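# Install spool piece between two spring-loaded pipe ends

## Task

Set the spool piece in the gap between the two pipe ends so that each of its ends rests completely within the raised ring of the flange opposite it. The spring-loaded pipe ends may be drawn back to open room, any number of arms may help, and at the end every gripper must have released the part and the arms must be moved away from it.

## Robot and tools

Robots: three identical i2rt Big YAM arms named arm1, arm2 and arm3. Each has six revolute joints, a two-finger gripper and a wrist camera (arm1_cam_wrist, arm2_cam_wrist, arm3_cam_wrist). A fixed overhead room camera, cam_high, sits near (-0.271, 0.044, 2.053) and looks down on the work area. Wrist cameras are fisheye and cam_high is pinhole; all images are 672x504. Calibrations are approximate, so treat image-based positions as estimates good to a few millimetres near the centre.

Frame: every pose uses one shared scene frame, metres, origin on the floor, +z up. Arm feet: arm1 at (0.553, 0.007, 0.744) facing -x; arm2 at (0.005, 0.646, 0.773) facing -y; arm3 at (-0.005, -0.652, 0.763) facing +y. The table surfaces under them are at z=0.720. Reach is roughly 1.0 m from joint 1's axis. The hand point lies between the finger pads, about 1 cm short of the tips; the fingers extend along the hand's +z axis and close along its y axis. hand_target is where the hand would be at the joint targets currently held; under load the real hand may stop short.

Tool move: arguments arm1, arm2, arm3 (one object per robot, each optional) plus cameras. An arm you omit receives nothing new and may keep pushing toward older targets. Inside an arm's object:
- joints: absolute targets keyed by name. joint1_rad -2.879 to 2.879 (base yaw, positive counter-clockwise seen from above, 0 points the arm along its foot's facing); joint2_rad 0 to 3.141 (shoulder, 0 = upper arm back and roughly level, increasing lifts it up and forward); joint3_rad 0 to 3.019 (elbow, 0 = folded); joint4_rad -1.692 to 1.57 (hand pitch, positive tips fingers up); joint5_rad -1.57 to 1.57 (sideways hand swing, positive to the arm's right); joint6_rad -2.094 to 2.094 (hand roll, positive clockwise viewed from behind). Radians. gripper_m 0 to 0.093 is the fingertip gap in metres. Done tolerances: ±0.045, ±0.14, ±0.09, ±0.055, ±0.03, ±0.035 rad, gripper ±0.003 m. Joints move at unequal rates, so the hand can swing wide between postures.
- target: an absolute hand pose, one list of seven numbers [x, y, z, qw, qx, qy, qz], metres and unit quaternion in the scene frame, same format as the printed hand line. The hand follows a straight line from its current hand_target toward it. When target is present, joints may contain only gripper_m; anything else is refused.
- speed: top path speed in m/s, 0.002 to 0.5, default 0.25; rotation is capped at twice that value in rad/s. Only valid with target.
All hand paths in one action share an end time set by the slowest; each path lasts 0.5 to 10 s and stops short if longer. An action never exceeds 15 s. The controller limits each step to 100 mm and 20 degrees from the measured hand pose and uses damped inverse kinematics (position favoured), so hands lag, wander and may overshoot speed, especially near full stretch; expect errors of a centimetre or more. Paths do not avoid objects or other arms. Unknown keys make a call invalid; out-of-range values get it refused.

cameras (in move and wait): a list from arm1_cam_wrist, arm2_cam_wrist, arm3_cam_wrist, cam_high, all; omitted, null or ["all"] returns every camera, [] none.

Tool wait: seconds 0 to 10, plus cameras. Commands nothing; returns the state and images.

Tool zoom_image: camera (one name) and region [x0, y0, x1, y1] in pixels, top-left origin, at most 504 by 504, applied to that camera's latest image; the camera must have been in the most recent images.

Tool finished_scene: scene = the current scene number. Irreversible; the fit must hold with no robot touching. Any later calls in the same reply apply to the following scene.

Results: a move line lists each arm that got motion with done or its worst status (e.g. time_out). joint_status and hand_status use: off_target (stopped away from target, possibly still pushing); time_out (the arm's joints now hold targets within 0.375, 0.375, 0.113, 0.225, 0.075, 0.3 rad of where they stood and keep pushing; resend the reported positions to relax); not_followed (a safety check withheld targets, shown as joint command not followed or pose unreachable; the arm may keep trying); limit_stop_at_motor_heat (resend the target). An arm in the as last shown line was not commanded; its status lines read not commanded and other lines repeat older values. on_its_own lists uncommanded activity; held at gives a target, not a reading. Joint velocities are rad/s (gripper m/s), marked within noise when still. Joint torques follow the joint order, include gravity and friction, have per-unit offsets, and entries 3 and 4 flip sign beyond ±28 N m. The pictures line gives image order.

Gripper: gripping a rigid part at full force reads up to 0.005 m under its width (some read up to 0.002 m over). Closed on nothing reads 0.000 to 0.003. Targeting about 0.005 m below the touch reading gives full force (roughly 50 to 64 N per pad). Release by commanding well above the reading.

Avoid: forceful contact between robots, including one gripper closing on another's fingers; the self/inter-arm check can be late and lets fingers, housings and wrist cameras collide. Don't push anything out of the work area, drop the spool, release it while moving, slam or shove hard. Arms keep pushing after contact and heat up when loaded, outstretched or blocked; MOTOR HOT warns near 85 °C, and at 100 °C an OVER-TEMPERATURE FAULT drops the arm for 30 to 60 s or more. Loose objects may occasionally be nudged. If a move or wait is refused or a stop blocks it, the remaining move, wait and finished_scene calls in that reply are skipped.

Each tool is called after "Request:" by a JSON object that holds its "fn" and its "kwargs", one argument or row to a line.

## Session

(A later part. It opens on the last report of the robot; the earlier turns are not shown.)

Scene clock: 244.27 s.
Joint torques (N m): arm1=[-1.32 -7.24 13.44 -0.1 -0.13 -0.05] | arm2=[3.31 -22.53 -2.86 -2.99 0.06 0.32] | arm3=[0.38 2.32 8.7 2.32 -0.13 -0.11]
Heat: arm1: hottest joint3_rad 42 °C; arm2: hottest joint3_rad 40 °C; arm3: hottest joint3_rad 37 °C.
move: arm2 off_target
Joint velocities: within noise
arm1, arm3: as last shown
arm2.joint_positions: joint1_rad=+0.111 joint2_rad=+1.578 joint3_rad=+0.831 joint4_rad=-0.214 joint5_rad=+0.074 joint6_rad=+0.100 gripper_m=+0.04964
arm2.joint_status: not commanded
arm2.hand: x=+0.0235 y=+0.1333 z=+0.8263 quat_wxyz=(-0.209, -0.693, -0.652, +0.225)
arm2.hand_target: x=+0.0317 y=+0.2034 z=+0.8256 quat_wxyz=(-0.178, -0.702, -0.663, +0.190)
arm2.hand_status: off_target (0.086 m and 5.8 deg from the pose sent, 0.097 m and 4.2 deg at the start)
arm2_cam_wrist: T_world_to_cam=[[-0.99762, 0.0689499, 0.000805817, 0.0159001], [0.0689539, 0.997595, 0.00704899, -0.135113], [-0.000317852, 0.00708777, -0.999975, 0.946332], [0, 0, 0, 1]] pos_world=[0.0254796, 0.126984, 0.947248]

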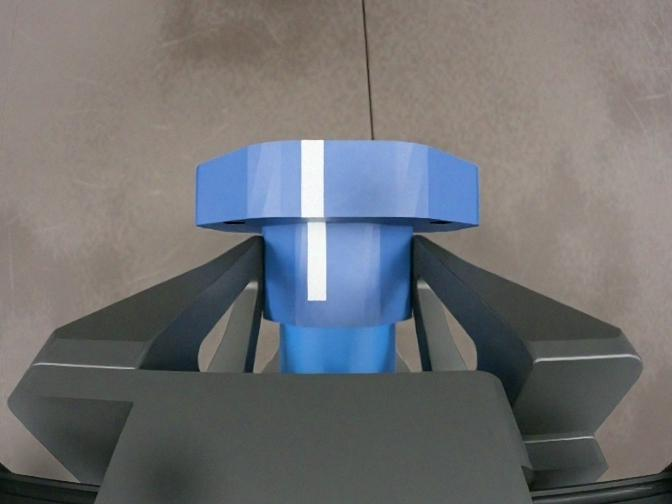

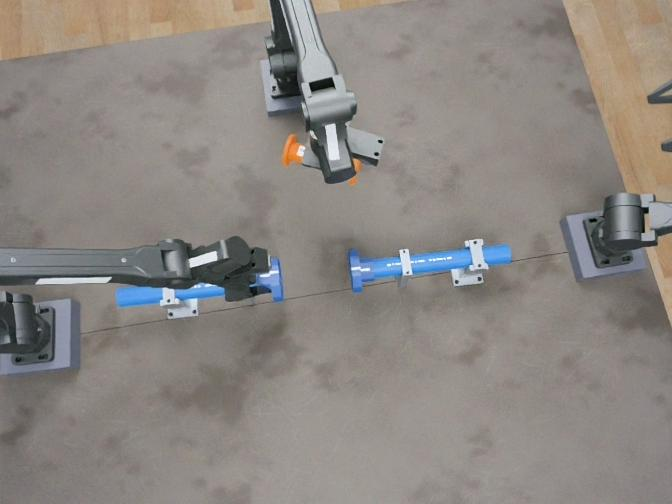

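Request:
{"fn": "move", "kwargs": {
  "arm1": {"target": [-0.002, 0.02, 0.965, 0, 0.7269, 0.6867, 0], "speed": 0.15}
}}

Scene clock: 250.77 s.
Joint torques (N m): arm1=[-1.2 -15.09 13.19 -0.16 -0.14 -0.05] | arm2=[3.31 -22.48 -2.86 -2.97 0.07 0.32] | arm3=[-0.67 3.49 8.57 2.04 -0.11 -0.05]
Heat: arm1: hottest joint3_rad 43 °C; arm2: hottest joint3_rad 39 °C; arm3: hottest joint3_rad 37 °C.
move: arm1 off_target
Joint velocities: within noise
arm1.joint_positions: joint1_rad=+0.003 joint2_rad=+1.807 joint3_rad=+1.681 joint4_rad=-1.510 joint5_rad=+0.003 joint6_rad=-1.522 gripper_m=+0.03524
arm1.joint_status: not commanded
arm1.hand: x=+0.0143 y=+0.0165 z=+0.9356 quat_wxyz=(+0.021, +0.729, +0.684, +0.023)
arm1.hand_target: x=-0.0002 y=+0.0199 z=+0.9649 quat_wxyz=(+0.000, +0.727, +0.687, +0.000)
arm1.hand_status: off_target (0.034 m and 3.6 deg from the pose sent, 0.223 m and 23.2 deg at the start)
arm2.joint_positions: joint1_rad=+0.111 joint2_rad=+1.578 joint3_rad=+0.831 joint4_rad=-0.213 joint5_rad=+0.074 joint6_rad=+0.100 gripper_m=+0.04964
arm2.joint_status: not commanded
arm2.hand: x=+0.0235 y=+0.1332 z=+0.8264 quat_wxyz=(-0.209, -0.693, -0.652, +0.225)
arm2.hand_target: x=+0.0317 y=+0.2034 z=+0.8257 quat_wxyz=(-0.178, -0.702, -0.663, +0.190)
arm2.hand_status: not commanded
arm3: as last shown
pictures: arm1_cam_wrist, arm2_cam_wrist, arm3_cam_wrist, cam_high
arm1_cam_wrist: T_world_to_cam=[[-0.995557, 0.0645199, -0.0685765, 0.0788522], [0.0126904, 0.81362, 0.581259, -0.552361], [0.0932979, 0.577806, -0.810824, 0.872713], [0, 0, 0, 1]] pos_world=[0.0040892, -0.0599342, 1.03409]
arm2_cam_wrist: T_world_to_cam=[[-0.99762, 0.0689504, 0.00077825, 0.0159331], [0.068954, 0.997598, 0.00664996, -0.134635], [-0.000317864, 0.00668779, -0.999978, 0.946387], [0, 0, 0, 1]] pos_world=[0.0254796, 0.126883, 0.947248]

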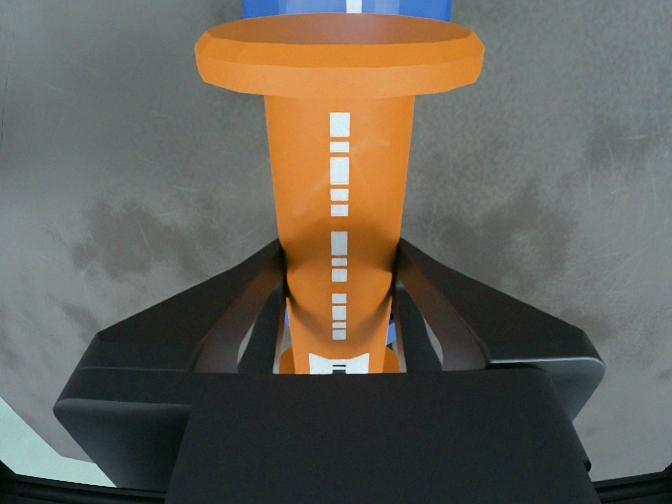

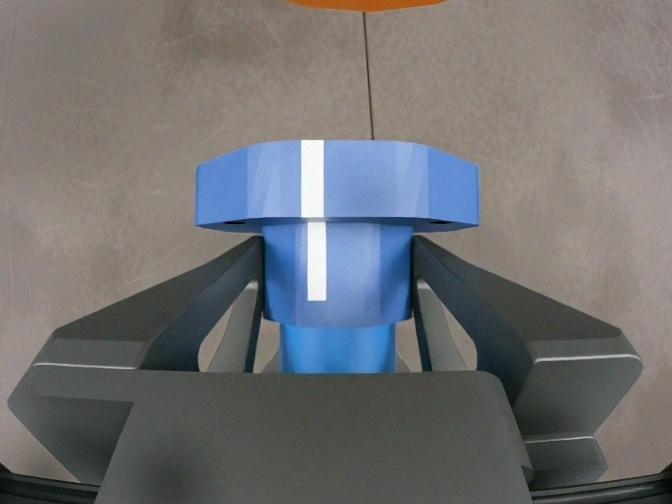

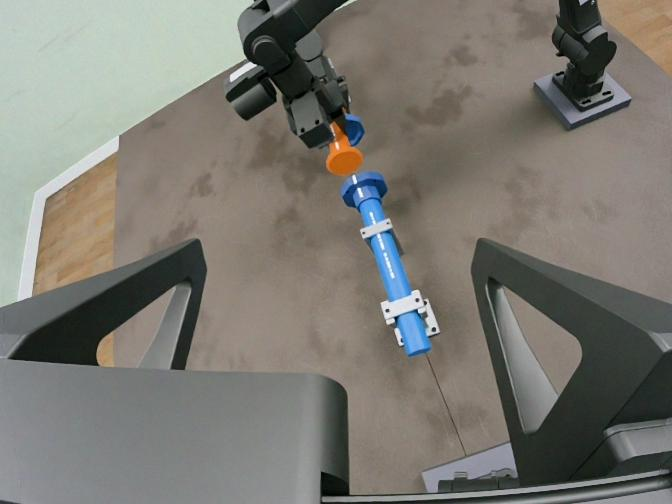

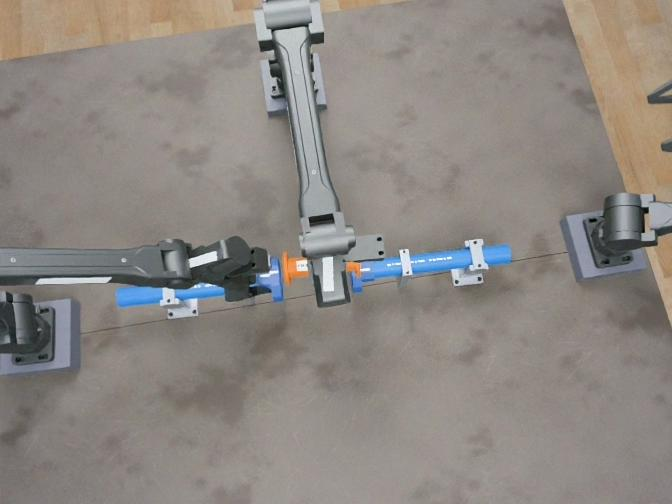

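Request:
{"fn": "zoom_image", "kwargs": {
  "camera": "cam_high",
  "region": [230, 230, 400, 320]
}}

Request:
{"fn": "zoom_image", "kwargs": {
  "camera": "arm3_cam_wrist",
  "region": [270, 80, 430, 260]
}}

Request:
{"fn": "zoom_image", "kwargs": {
  "camera": "arm1_cam_wrist",
  "region": [180, 0, 500, 120]
}}

Scaled by 2.965 (camera's finer frame: 960x720).

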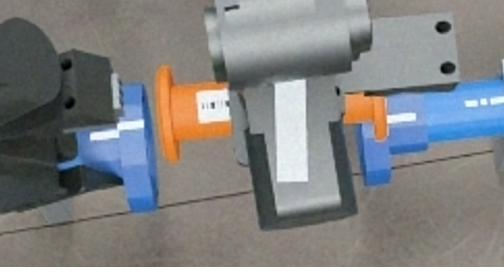

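Scaled by 2.800 (camera's finer frame: 960x720).

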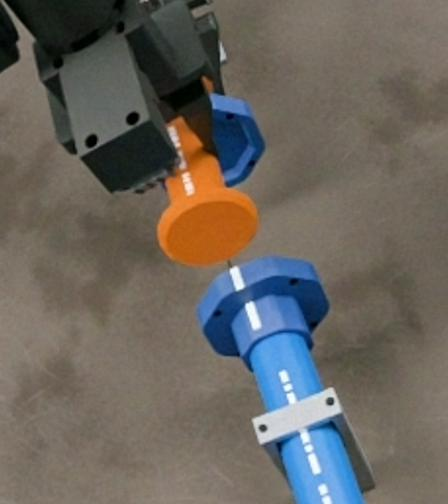

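Scaled by 1.575 (camera's finer frame: 960x720).

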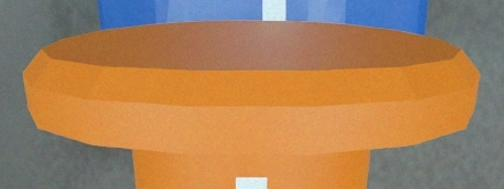

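Request:
{"fn": "move", "kwargs": {
  "arm1": {"target": [0.007, 0.026, 0.89, 0, 0.7269, 0.6867, 0], "speed": 0.08}
}}

Request:
{"fn": "zoom_image", "kwargs": {
  "camera": "cam_high",
  "region": [230, 230, 400, 320]
}}

Request:
{"fn": "zoom_image", "kwargs": {
  "camera": "arm3_cam_wrist",
  "region": [270, 80, 430, 260]
}}

Scene clock: 302.33 s.
Joint torques (N m): arm1=[-1.08 -13.33 7.54 1.54 0.22 0.11] | arm2=[3.25 -22.48 -2.86 -2.99 0.06 0.32] | arm3=[-0.85 3.19 8.72 2.24 -0.1 -0.05]
Heat: arm1: hottest joint3_rad 48 °C; arm2: hottest joint3_rad 35 °C; arm3: hottest joint3_rad 37 °C.
move: arm1 done
Joint velocities: within noise
arm1.joint_positions: joint1_rad=-0.010 joint2_rad=+1.796 joint3_rad=+1.570 joint4_rad=-1.353 joint5_rad=-0.008 joint6_rad=-1.547 gripper_m=+0.03524
arm1.joint_status: not commanded
arm1.hand: x=+0.0109 y=+0.0216 z=+0.8987 quat_wxyz=(+0.005, +0.725, +0.688, -0.001)
arm1.hand_target: x=+0.0073 y=+0.0259 z=+0.8900 quat_wxyz=(+0.000, +0.727, +0.687, +0.000)
arm1.hand_status: done (0.010 m and 0.7 deg from the pose sent, 0.047 m and 3.6 deg at the start)
arm2, arm3: as last shown
pictures: arm1_cam_wrist, arm2_cam_wrist, arm3_cam_wrist, cam_high
arm1_cam_wrist: T_world_to_cam=[[-0.998527, 0.0527004, -0.0129394, 0.0229294], [0.0359003, 0.820344, 0.570742, -0.52592], [0.0406931, 0.569437, -0.821027, 0.850025], [0, 0, 0, 1]] pos_world=[0.00718614, -0.0538083, 0.998356]
arm2_cam_wrist: T_world_to_cam=[[-0.99762, 0.0689504, 0.00077825, 0.0159331], [0.068954, 0.997598, 0.00664996, -0.134635], [-0.000317864, 0.00668779, -0.999978, 0.946387], [0, 0, 0, 1]] pos_world=[0.0254796, 0.126883, 0.947248]

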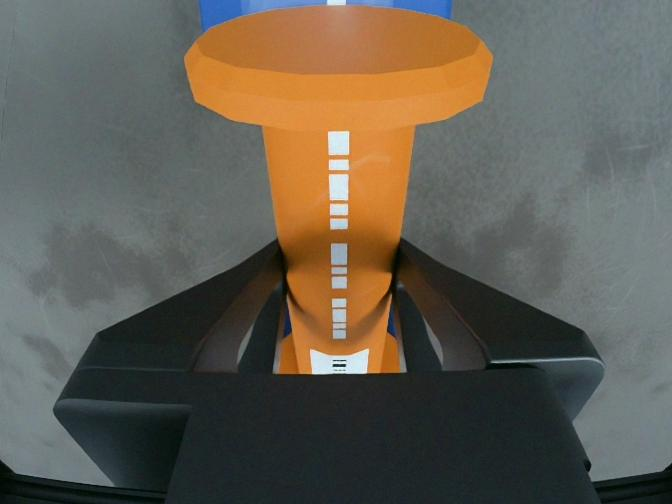

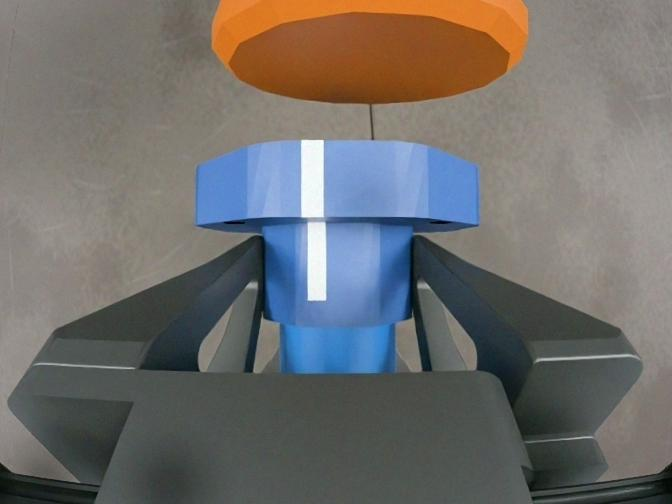

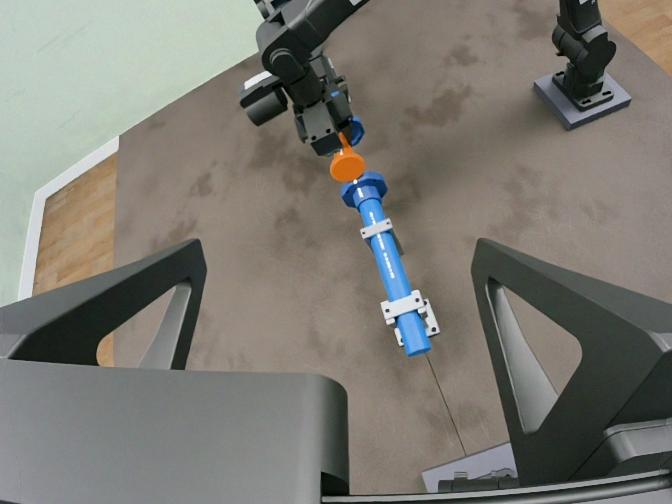

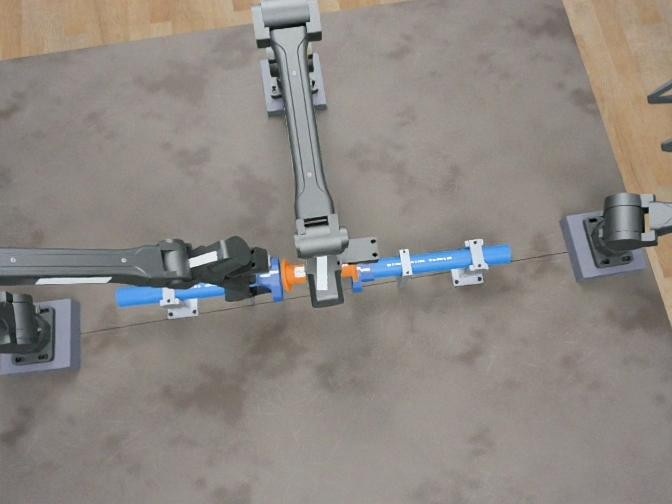

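Scaled by 2.965 (camera's finer frame: 960x720).

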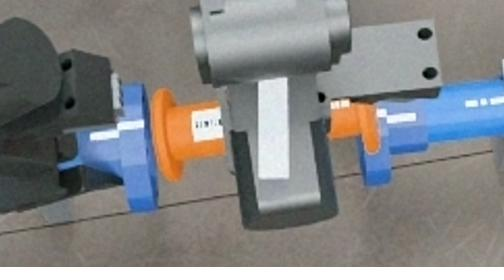

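Scaled by 2.800 (camera's finer frame: 960x720).

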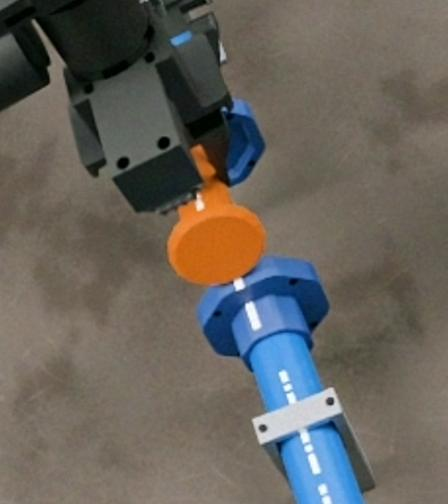

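Request:
{"fn": "move", "kwargs": {
  "arm1": {"target": [0.005, 0.031, 0.935, -0.038, 0.7259, 0.6858, 0.0359], "speed": 0.1},
  "arm2": {"target": [0.0365, 0.233, 0.84, 0.1777, 0.7022, 0.6633, -0.1881], "speed": 0.08}
}}

Request:
{"fn": "zoom_image", "kwargs": {
  "camera": "cam_high",
  "region": [230, 230, 400, 320]
}}

Request:
{"fn": "zoom_image", "kwargs": {
  "camera": "arm3_cam_wrist",
  "region": [270, 80, 430, 260]
}}

Scene clock: 319.93 s.
Joint torques (N m): arm1=[-0.44 -14.68 12.56 -0.13 0.11 0.25] | arm2=[3.66 -23.82 -4.53 -3.18 0.16 0.34] | arm3=[-0.73 3.49 8.51 2.19 -0.16 -0.06]
Heat: arm1: hottest joint3_rad 45 °C; arm2: hottest joint2_rad 34 °C; arm3: hottest joint3_rad 37 °C.
move: arm1 off_target; arm2 off_target
Joint velocities: within noise
arm1.joint_positions: joint1_rad=+0.006 joint2_rad=+1.794 joint3_rad=+1.591 joint4_rad=-1.424 joint5_rad=+0.101 joint6_rad=-1.537 gripper_m=+0.03524
arm1.joint_status: not commanded
arm1.hand: x=+0.0213 y=+0.0318 z=+0.9090 quat_wxyz=(-0.017, +0.721, +0.690, +0.054)
arm1.hand_target: x=+0.0064 y=+0.0310 z=+0.9351 quat_wxyz=(-0.038, +0.726, +0.686, +0.035)
arm1.hand_status: off_target (0.031 m and 3.3 deg from the pose sent, 0.038 m and 6.5 deg at the start)
arm2.joint_positions: joint1_rad=+0.112 joint2_rad=+1.576 joint3_rad=+0.824 joint4_rad=-0.201 joint5_rad=+0.074 joint6_rad=+0.102 gripper_m=+0.04964
arm2.joint_status: not commanded
arm2.hand: x=+0.0237 y=+0.1336 z=+0.8265 quat_wxyz=(-0.212, -0.693, -0.650, +0.228)
arm2.hand_target: x=+0.0329 y=+0.2126 z=+0.8240 quat_wxyz=(-0.178, -0.702, -0.663, +0.190)
arm2.hand_status: off_target (0.101 m and 6.3 deg from the pose sent, 0.101 m and 5.8 deg at the start; pose on its path clipped on 20 of 35 steps)
arm3: as last shown
pictures: arm1_cam_wrist, arm2_cam_wrist, arm3_cam_wrist, cam_high
arm1_cam_wrist: T_world_to_cam=[[-0.997273, 0.0474864, -0.0564872, 0.072706], [-0.00132266, 0.753832, 0.657066, -0.616052], [0.0737835, 0.655349, -0.751714, 0.785886], [0, 0, 0, 1]] pos_world=[0.0137075, -0.0540822, 0.999655]
arm2_cam_wrist: T_world_to_cam=[[-0.997515, 0.0704498, -0.000982757, 0.0173127], [0.0704511, 0.997514, -0.00135448, -0.128454], [0.000884891, -0.00142035, -0.999999, 0.947617], [0, 0, 0, 1]] pos_world=[0.0254809, 0.128261, 0.947459]

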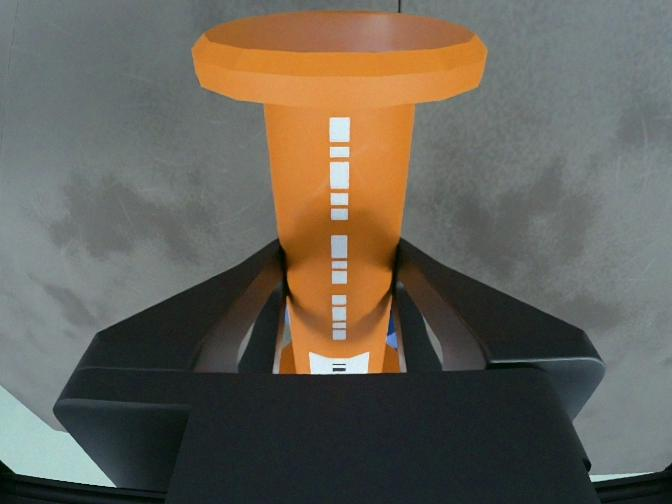

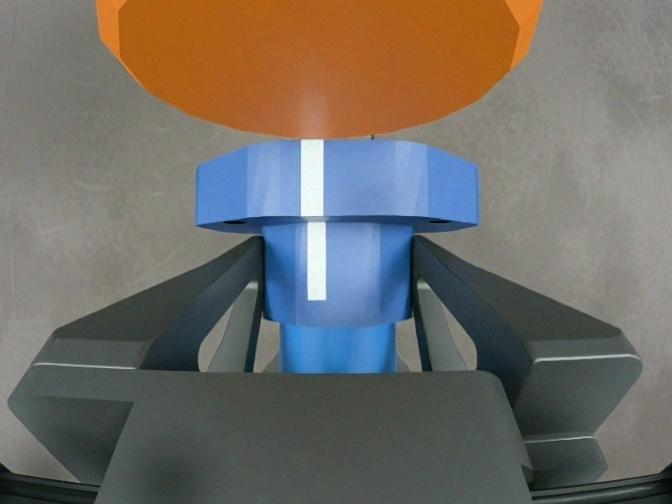

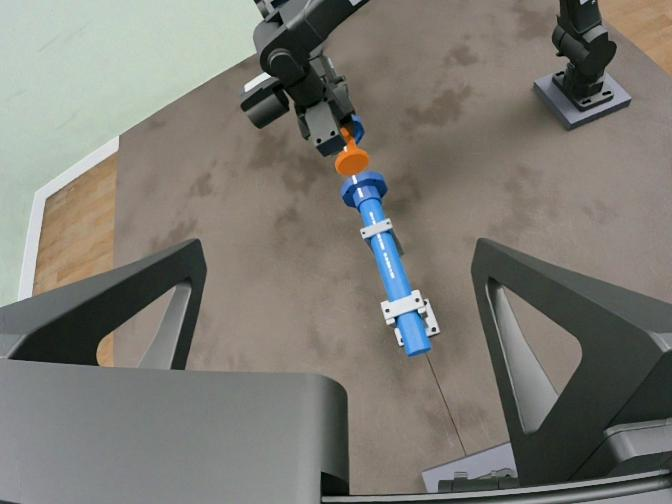

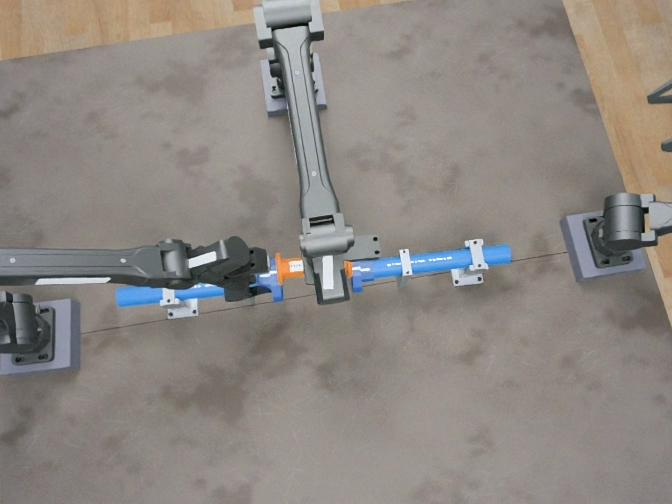

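Scaled by 2.965 (camera's finer frame: 960x720).

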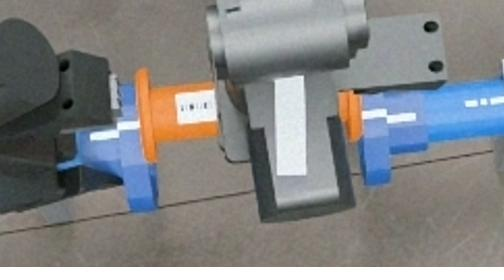

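Scaled by 2.800 (camera's finer frame: 960x720).

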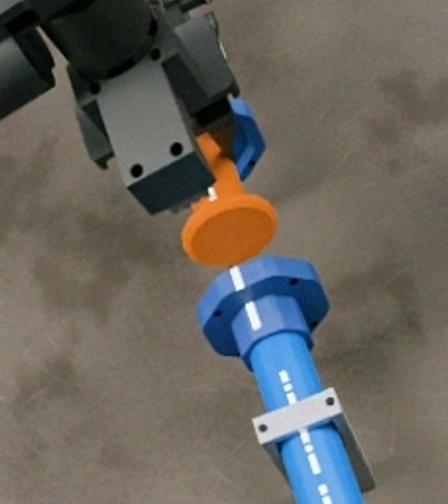

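Request:
{"fn": "move", "kwargs": {
  "arm1": {"target": [0.004, 0.033, 0.925, 0, 0.7269, 0.6867, 0], "speed": 0.08},
  "cameras": ["arm1_cam_wrist", "arm2_cam_wrist", "cam_high"]
}}

Request:
{"fn": "zoom_image", "kwargs": {
  "camera": "cam_high",
  "region": [230, 230, 400, 320]
}}

Scene clock: 336.80 s.
Joint torques (N m): arm1=[-1.2 -14.62 11.7 0.65 -0.16 -0.05] | arm2=[3.72 -23.82 -4.53 -3.19 0.15 0.34] | arm3=[-0.21 3.66 8.7 2.04 -0.1 0]
Heat: arm1: hottest joint3_rad 46 °C; arm2: hottest joint2_rad 39 °C; arm3: hottest joint3_rad 37 °C.
move: arm1 off_target
Joint velocities: within noise
arm1.joint_positions: joint1_rad=-0.021 joint2_rad=+1.801 joint3_rad=+1.591 joint4_rad=-1.425 joint5_rad=+0.004 joint6_rad=-1.546 gripper_m=+0.03524
arm1.joint_status: not commanded
arm1.hand: x=+0.0215 y=+0.0293 z=+0.9048 quat_wxyz=(+0.021, +0.729, +0.684, +0.022)
arm1.hand_target: x=+0.0052 y=+0.0329 z=+0.9254 quat_wxyz=(+0.000, +0.727, +0.687, +0.000)
arm1.hand_status: off_target (0.027 m and 3.5 deg from the pose sent, 0.024 m and 6.6 deg at the start)
arm2.joint_positions: joint1_rad=+0.112 joint2_rad=+1.576 joint3_rad=+0.824 joint4_rad=-0.201 joint5_rad=+0.075 joint6_rad=+0.102 gripper_m=+0.04964
arm2.joint_status: not commanded
arm2.hand: x=+0.0236 y=+0.1336 z=+0.8265 quat_wxyz=(-0.212, -0.693, -0.650, +0.228)
arm2.hand_target: x=+0.0328 y=+0.2126 z=+0.8240 quat_wxyz=(-0.178, -0.702, -0.663, +0.190)
arm2.hand_status: not commanded
arm3: as last shown
arm1_cam_wrist: T_world_to_cam=[[-0.995683, 0.0644506, -0.0667975, 0.0815043], [0.0137745, 0.814264, 0.580332, -0.544078], [0.0917935, 0.576906, -0.811636, 0.840522], [0, 0, 0, 1]] pos_world=[0.0114923, -0.0471324, 1.00339]
arm2_cam_wrist: T_world_to_cam=[[-0.997494, 0.0707494, -0.000684601, 0.0169903], [0.0707503, 0.997493, -0.00137701, -0.128437], [0.000585463, -0.00142199, -0.999999, 0.947625], [0, 0, 0, 1]] pos_world=[0.0254799, 0.128261, 0.947458]

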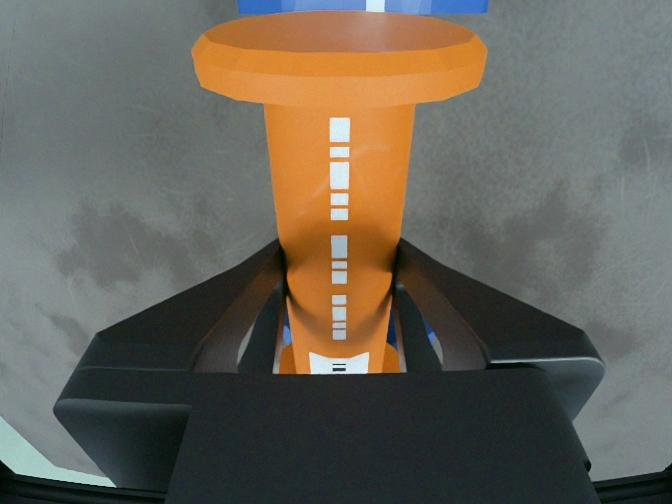

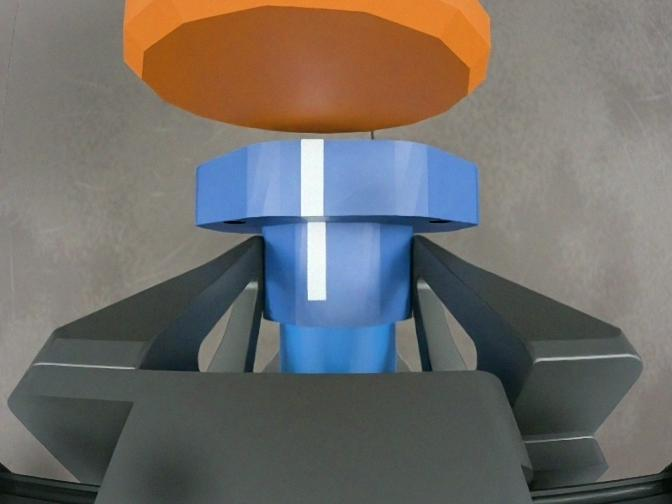

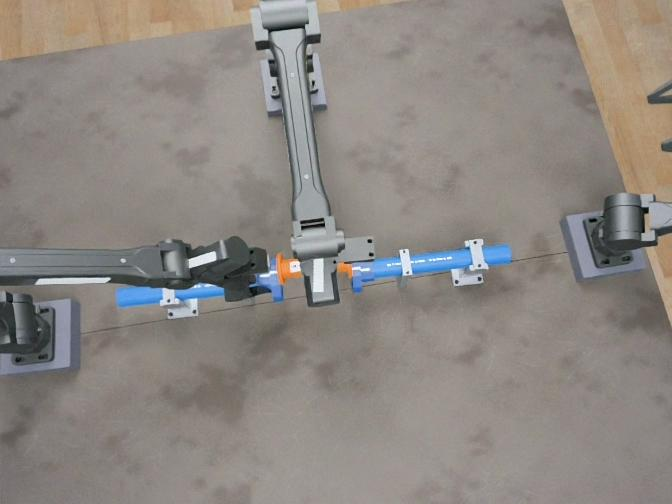

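Scaled by 2.965 (camera's finer frame: 960x720).

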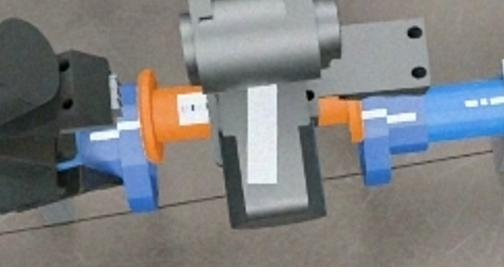

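Request:
{"fn": "move", "kwargs": {
  "arm2": {"joints": {"joint2_rad": 1.35, "joint3_rad": 0.66, "joint4_rad": -0.36}},
  "cameras": ["arm1_cam_wrist", "arm2_cam_wrist", "cam_high"]
}}

Scene clock: 372.97 s.
Joint torques (N m): arm1=[-4.01 -14.68 11.54 0.66 0.86 -0.01] | arm2=[1.79 -7.06 7.21 1.09 0.01 0.17] | arm3=[0.03 3.96 8.84 2.15 -0.11 -0.03]
Heat: arm1: hottest joint3_rad 47 °C; arm2: hottest joint2_rad 42 °C; arm3: hottest joint3_rad 37 °C.
move: arm2 done
Joint velocities: within noise
arm1.joint_positions: joint1_rad=+0.016 joint2_rad=+1.801 joint3_rad=+1.594 joint4_rad=-1.425 joint5_rad=-0.026 joint6_rad=-1.551 gripper_m=+0.03524
arm1.joint_status: not commanded
arm1.hand: x=+0.0202 y=+0.0047 z=+0.9055 quat_wxyz=(+0.030, +0.715, +0.698, +0.012)
arm1.hand_target: x=+0.0051 y=+0.0330 z=+0.9254 quat_wxyz=(+0.000, +0.727, +0.687, +0.000)
arm1.hand_status: not commanded
arm2.joint_positions: joint1_rad=+0.136 joint2_rad=+1.342 joint3_rad=+0.667 joint4_rad=-0.353 joint5_rad=+0.078 joint6_rad=+0.122 gripper_m=+0.03011
arm2.joint_status: all done
arm2.on_its_own: gripper_m moved -0.01953 to your old target +0.03000
arm2.hand: x=+0.0280 y=+0.2201 z=+0.8432 quat_wxyz=(-0.187, -0.699, -0.660, +0.202)
arm2.hand_target: x=+0.0316 y=+0.2254 z=+0.8364 quat_wxyz=(-0.182, -0.701, -0.662, +0.193)
arm2.hand_status: not commanded
arm3: as last shown
arm1_cam_wrist: T_world_to_cam=[[-0.997572, 0.0236067, -0.065514, 0.0810281], [-0.0168602, 0.830922, 0.556133, -0.502022], [0.0675655, 0.555888, -0.828507, 0.871197], [0, 0, 0, 1]] pos_world=[0.0135044, -0.0690593, 1.00629]
arm2_cam_wrist: T_world_to_cam=[[-0.997904, 0.0646775, 0.00200473, 0.0143903], [0.0646491, 0.99518, 0.0737324, -0.277712], [0.00277377, 0.0737075, -0.997276, 0.94552], [0, 0, 0, 1]] pos_world=[0.0296913, 0.205751, 0.963392]

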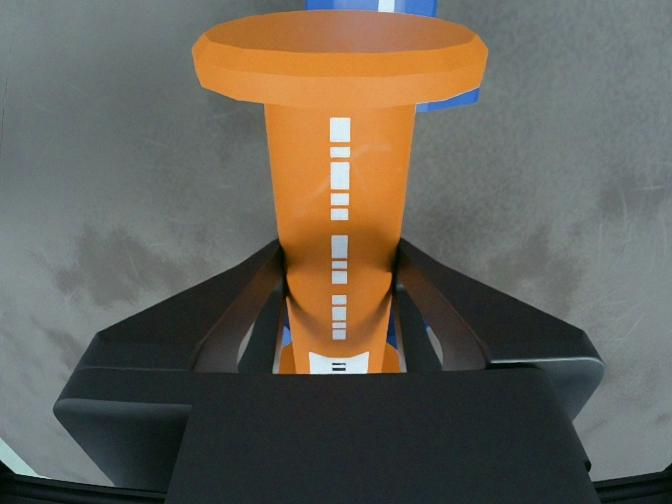

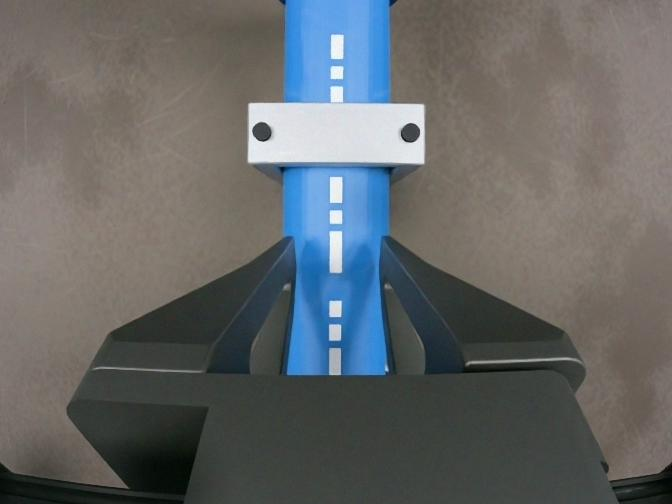

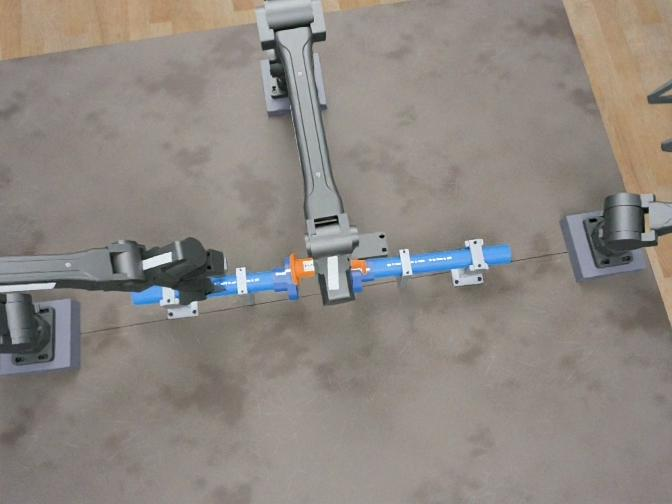

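Request:
{"fn": "move", "kwargs": {
  "arm1": {"target": [0.03, 0.02, 0.99, 0, 0.7269, 0.6867, 0], "speed": 0.15},
  "arm2": {"joints": {"gripper_m": 0.093}},
  "cameras": ["cam_high"]
}}

Request:
{"fn": "move", "kwargs": {
  "arm2": {"target": [0.033, 0.25, 0.96, 0.1777, 0.7022, 0.6633, -0.1881], "speed": 0.15},
  "arm1": {"target": [0.2, 0.03, 0.98, -0.3634, 0.6295, 0.5947, -0.3434], "speed": 0.2}
}}

Scene clock: 419.77 s.
Joint torques (N m): arm1=[-0.85 -14.68 12.92 -0.18 -0.04 0.23] | arm2=[1.73 -7.12 7.13 1.1 0.01 0.16] | arm3=[-0.67 3.19 8.62 2.14 -0.11 -0.02]
Heat: arm1: hottest joint3_rad 48 °C; arm2: hottest joint3_rad 37 °C; arm3: hottest joint3_rad 38 °C.
move: arm1 off_target; arm2 done
Joint velocities: within noise
arm1.joint_positions: joint1_rad=-0.003 joint2_rad=+1.726 joint3_rad=+1.629 joint4_rad=-1.544 joint5_rad=-0.001 joint6_rad=-1.550 gripper_m=+0.03524
arm1.joint_status: not commanded
arm1.hand: x=+0.0432 y=+0.0185 z=+0.9580 quat_wxyz=(+0.024, +0.722, +0.692, +0.023)
arm1.hand_target: x=+0.0317 y=+0.0199 z=+0.9898 quat_wxyz=(+0.000, +0.727, +0.687, +0.000)
arm1.hand_status: off_target (0.035 m and 3.9 deg from the pose sent, 0.086 m and 4.2 deg at the start)
arm2.joint_positions: joint1_rad=+0.136 joint2_rad=+1.342 joint3_rad=+0.667 joint4_rad=-0.353 joint5_rad=+0.078 joint6_rad=+0.122 gripper_m=+0.09289
arm2.joint_status: all done
arm2.hand: x=+0.0280 y=+0.2201 z=+0.8432 quat_wxyz=(-0.187, -0.699, -0.660, +0.202)
arm2.hand_target: x=+0.0316 y=+0.2254 z=+0.8364 quat_wxyz=(-0.182, -0.701, -0.662, +0.193)
arm2.hand_status: not commanded
arm3: as last shown

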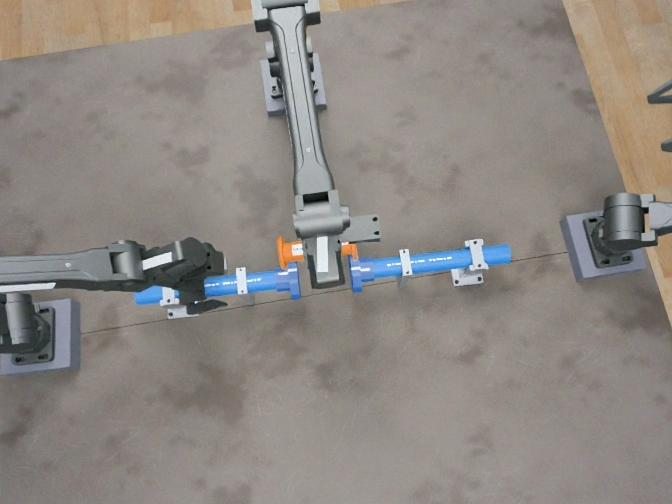

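Scene clock: 423.17 s.
Joint torques (N m): arm1=[-1.44 -2.37 11.07 3.41 -0.12 0.02] | arm2=[2.14 -6.48 13.35 0.91 0.05 0.16] | arm3=[0.32 3.19 8.49 2.15 -0.11 -0.05]
Heat: arm1: hottest joint3_rad 47 °C; arm2: hottest joint3_rad 37 °C; arm3: hottest joint3_rad 38 °C.
move: arm1 off_target; arm2 off_target
Joint velocities: within noise
arm1.joint_positions: joint1_rad=-0.039 joint2_rad=+0.673 joint3_rad=+0.486 joint4_rad=-0.410 joint5_rad=-0.004 joint6_rad=-1.562 gripper_m=+0.03524
arm1.joint_status: not commanded
arm1.hand: x=+0.2075 y=+0.0270 z=+0.9554 quat_wxyz=(-0.338, +0.644, +0.604, -0.325)
arm1.hand_target: x=+0.2010 y=+0.0298 z=+0.9800 quat_wxyz=(-0.364, +0.630, +0.595, -0.343)
arm1.hand_status: off_target (0.026 m and 4.2 deg from the pose sent, 0.159 m and 63.8 deg at the start)
arm2.joint_positions: joint1_rad=+0.141 joint2_rad=+1.108 joint3_rad=+0.778 joint4_rad=-0.786 joint5_rad=+0.078 joint6_rad=+0.131 gripper_m=+0.09289
arm2.joint_status: not commanded
arm2.hand: x=+0.0263 y=+0.2651 z=+0.9328 quat_wxyz=(-0.156, -0.707, -0.667, +0.175)
arm2.hand_target: x=+0.0329 y=+0.2512 z=+0.9599 quat_wxyz=(-0.178, -0.702, -0.663, +0.188)
arm2.hand_status: off_target (0.032 m and 3.1 deg from the pose sent, 0.121 m and 2.0 deg at the start)
arm3.joint_positions: joint1_rad=-0.260 joint2_rad=+0.552 joint3_rad=+1.453 joint4_rad=-1.412 joint5_rad=-0.153 joint6_rad=+0.314 gripper_m=+0.09396
arm3.joint_status: not commanded
arm3.hand: x=+0.0160 y=-0.4744 z=+1.3327 quat_wxyz=(-0.306, +0.441, -0.736, -0.414)
arm3.hand_target: x=+0.0150 y=-0.4778 z=+1.3412 quat_wxyz=(-0.313, +0.439, -0.730, -0.420)
arm3.hand_status: not commanded
pictures: arm1_cam_wrist, arm2_cam_wrist, arm3_cam_wrist, cam_high
arm1_cam_wrist: T_world_to_cam=[[-0.5645, 0.0428426, 0.82432, -0.669965], [0.524284, 0.789947, 0.317977, -0.428729], [-0.637547, 0.611676, -0.468387, 0.688213], [0, 0, 0, 1]] pos_world=[0.285348, -0.0535867, 1.01094]
arm2_cam_wrist: T_world_to_cam=[[-0.997668, 0.0673822, 0.0108755, 0.000580159], [0.0682542, 0.984966, 0.158691, -0.405589], [-0.0000190848, 0.159063, -0.987268, 0.999591], [0, 0, 0, 1]] pos_world=[0.0282811, 0.240455, 1.05122]

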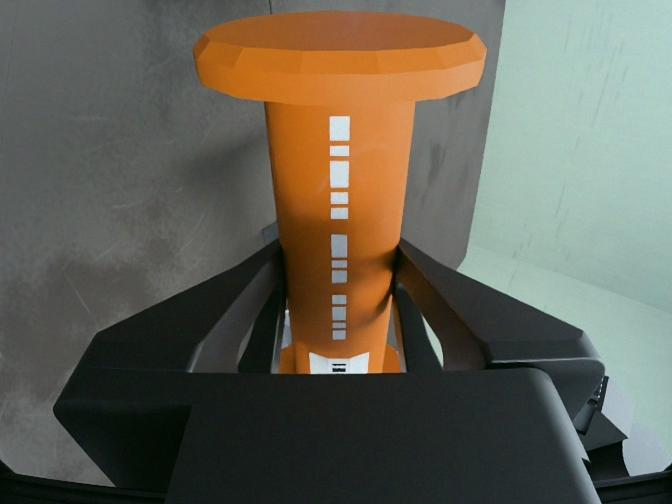

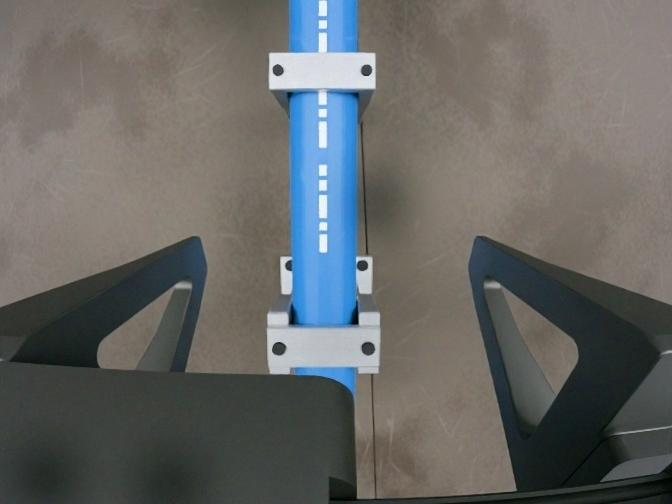

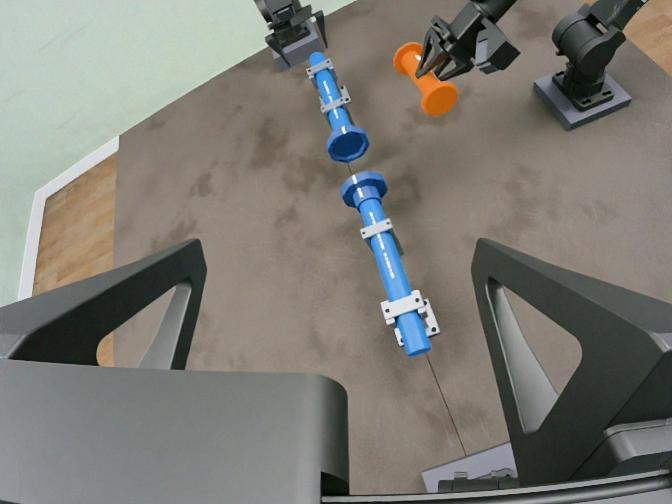

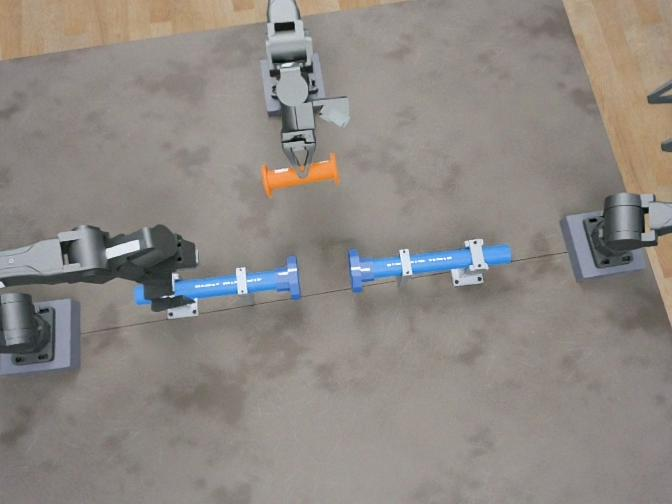

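Request:
{"fn": "move", "kwargs": {
  "arm2": {"target": [0.030, 0.106, 0.90, 0.1777, 0.7022, 0.6633, -0.1881], "speed": 0.15},
  "arm3": {"target": [0.005, -0.118, 0.92, 0.1881, -0.6633, 0.7021, 0.1777], "speed": 0.25},
  "cameras": ["arm2_cam_wrist", "arm3_cam_wrist", "cam_high"]
}}

Scene clock: 439.07 s.
Joint torques (N m): arm1=[-1.32 -2.26 11.11 3.4 -0.12 0.02] | arm2=[0.21 -9.7 12.6 1.68 -0.08 -0.01] | arm3=[0.38 -9.11 13.34 1.8 -0.02 -0.15]
Heat: arm1: hottest joint3_rad 46 °C; arm2: hottest joint3_rad 41 °C; arm3: hottest joint3_rad 38 °C.
move: arm2 off_target; arm3 off_target
Joint velocities: within noise
arm1.joint_positions: joint1_rad=-0.039 joint2_rad=+0.673 joint3_rad=+0.485 joint4_rad=-0.410 joint5_rad=-0.004 joint6_rad=-1.562 gripper_m=+0.03524
arm1.joint_status: not commanded
arm1.hand: x=+0.2075 y=+0.0271 z=+0.9551 quat_wxyz=(-0.338, +0.645, +0.604, -0.325)
arm1.hand_target: x=+0.2010 y=+0.0299 z=+0.9801 quat_wxyz=(-0.364, +0.630, +0.595, -0.343)
arm1.hand_status: not commanded
arm2.joint_positions: joint1_rad=+0.128 joint2_rad=+1.527 joint3_rad=+1.023 joint4_rad=-0.599 joint5_rad=+0.063 joint6_rad=+0.117 gripper_m=+0.09289
arm2.joint_status: not commanded
arm2.hand: x=+0.0342 y=+0.1294 z=+0.8867 quat_wxyz=(-0.163, -0.705, -0.668, +0.175)
arm2.hand_target: x=+0.0298 y=+0.1073 z=+0.9005 quat_wxyz=(-0.178, -0.702, -0.663, +0.188)
arm2.hand_status: off_target (0.027 m and 2.4 deg from the pose sent, 0.162 m and 3.0 deg at the start)
arm3.joint_positions: joint1_rad=-0.018 joint2_rad=+1.488 joint3_rad=+1.053 joint4_rad=-0.673 joint5_rad=+0.014 joint6_rad=+0.051 gripper_m=+0.09396
arm3.joint_status: not commanded
arm3.hand: x=+0.0114 y=-0.1394 z=+0.9029 quat_wxyz=(-0.172, +0.659, -0.714, -0.162)
arm3.hand_target: x=+0.0049 y=-0.1194 z=+0.9204 quat_wxyz=(-0.188, +0.663, -0.702, -0.178)
arm3.hand_status: off_target (0.028 m and 2.9 deg from the pose sent, 0.546 m and 39.9 deg at the start)
arm2_cam_wrist: T_world_to_cam=[[-0.998106, 0.0614832, 0.00228376, 0.0264217], [0.0611412, 0.987043, 0.148353, -0.255985], [0.00686707, 0.148212, -0.988932, 0.978357], [0, 0, 0, 1]] pos_world=[0.0353045, 0.10604, 1.00544]
arm3_cam_wrist: T_world_to_cam=[[0.996782, -0.0800437, -0.00436513, -0.0184903], [-0.078625, -0.986826, 0.141393, -0.258708], [-0.0156252, -0.140594, -0.989944, 0.998362], [0, 0, 0, 1]] pos_world=[0.0136895, -0.116416, 1.02482]

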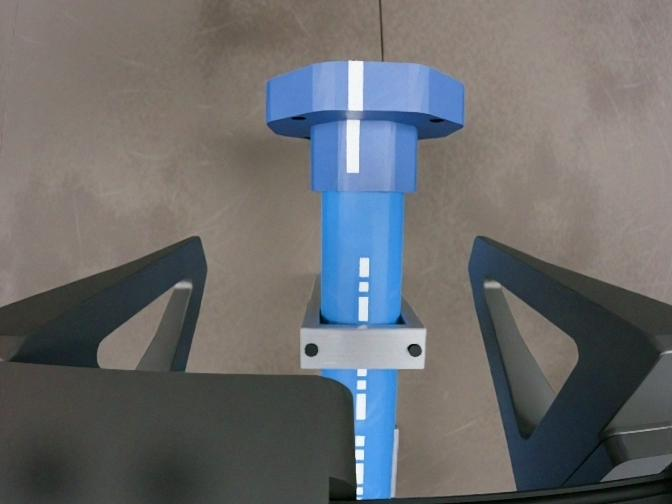

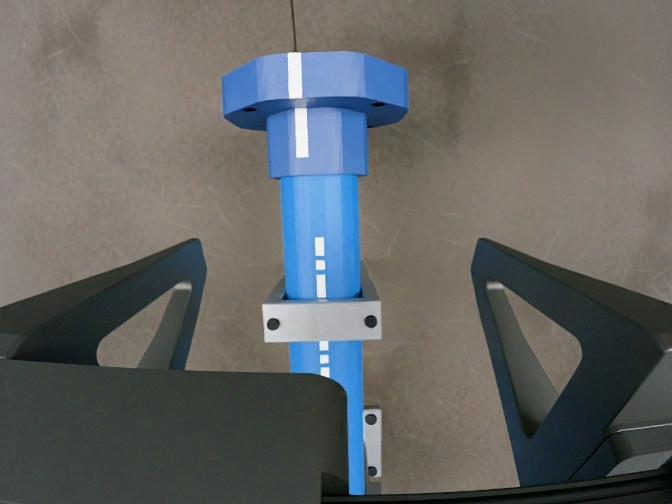

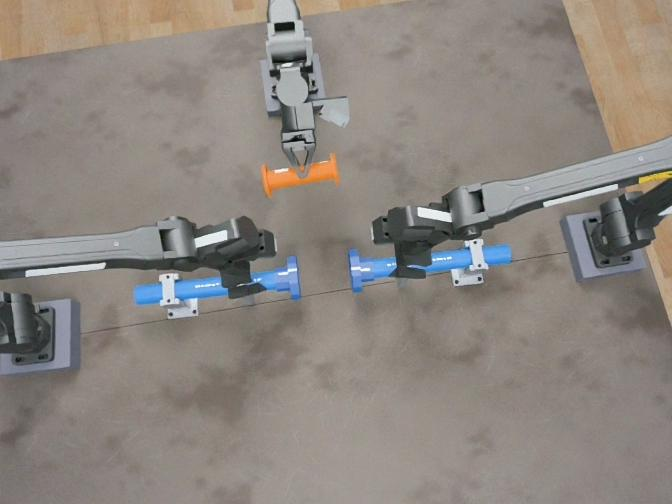

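Request:
{"fn": "move", "kwargs": {
  "arm2": {"target": [0.018, 0.0655, 0.836, 0.1777, 0.7022, 0.6633, -0.1881], "speed": 0.1},
  "arm3": {"target": [0.001, -0.064, 0.838, 0.1881, -0.6633, 0.7021, 0.1777], "speed": 0.1},
  "cameras": ["arm2_cam_wrist", "arm3_cam_wrist"]
}}

Scene clock: 449.93 s.
Joint torques (N m): arm1=[-1.32 -2.32 11.11 3.38 -0.13 0.03] | arm2=[0.21 -11.75 11.64 1.72 -0.09 -0.01] | arm3=[0.5 -10.75 12.33 2.04 -0.04 -0.04]
Heat: arm1: hottest joint3_rad 45 °C; arm2: hottest joint3_rad 41 °C; arm3: hottest joint3_rad 40 °C.
move: arm2 off_target; arm3 off_target
Joint velocities: within noise
arm1: as last shown
arm2.joint_positions: joint1_rad=+0.098 joint2_rad=+1.710 joint3_rad=+1.064 joint4_rad=-0.452 joint5_rad=+0.048 joint6_rad=+0.091 gripper_m=+0.09289
arm2.joint_status: not commanded
arm2.hand: x=+0.0231 y=+0.0880 z=+0.8264 quat_wxyz=(-0.164, -0.705, -0.667, +0.176)
arm2.hand_target: x=+0.0179 y=+0.0666 z=+0.8366 quat_wxyz=(-0.178, -0.702, -0.663, +0.188)
arm2.hand_status: off_target (0.025 m and 2.2 deg from the pose sent, 0.083 m and 2.4 deg at the start)
arm3.joint_positions: joint1_rad=-0.008 joint2_rad=+1.715 joint3_rad=+1.100 joint4_rad=-0.486 joint5_rad=+0.019 joint6_rad=+0.050 gripper_m=+0.09396
arm3.joint_status: not commanded
arm3.hand: x=+0.0087 y=-0.0860 z=+0.8268 quat_wxyz=(-0.175, +0.662, -0.710, -0.164)
arm3.hand_target: x=+0.0009 y=-0.0652 z=+0.8385 quat_wxyz=(-0.188, +0.663, -0.702, -0.178)
arm3.hand_status: off_target (0.026 m and 2.4 deg from the pose sent, 0.100 m and 2.9 deg at the start)
arm2_cam_wrist: T_world_to_cam=[[-0.99808, 0.0619298, 0.000421475, 0.0195364], [0.0613358, 0.98752, 0.145062, -0.202811], [0.00856745, 0.14481, -0.989422, 0.925629], [0, 0, 0, 1]] pos_world=[0.0240082, 0.0650305, 0.94525]
arm3_cam_wrist: T_world_to_cam=[[0.997412, -0.0718922, -0.000141388, -0.0147131], [-0.0712163, -0.9883, 0.134873, -0.190321], [-0.00983605, -0.134514, -0.990863, 0.93177], [0, 0, 0, 1]] pos_world=[0.010286, -0.0638158, 0.948924]

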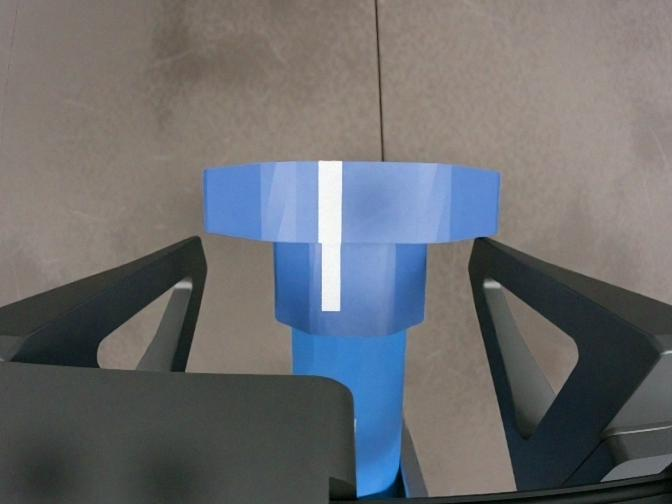

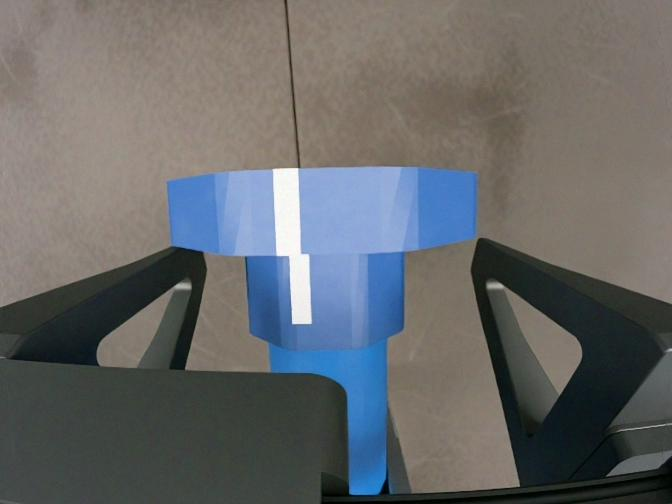

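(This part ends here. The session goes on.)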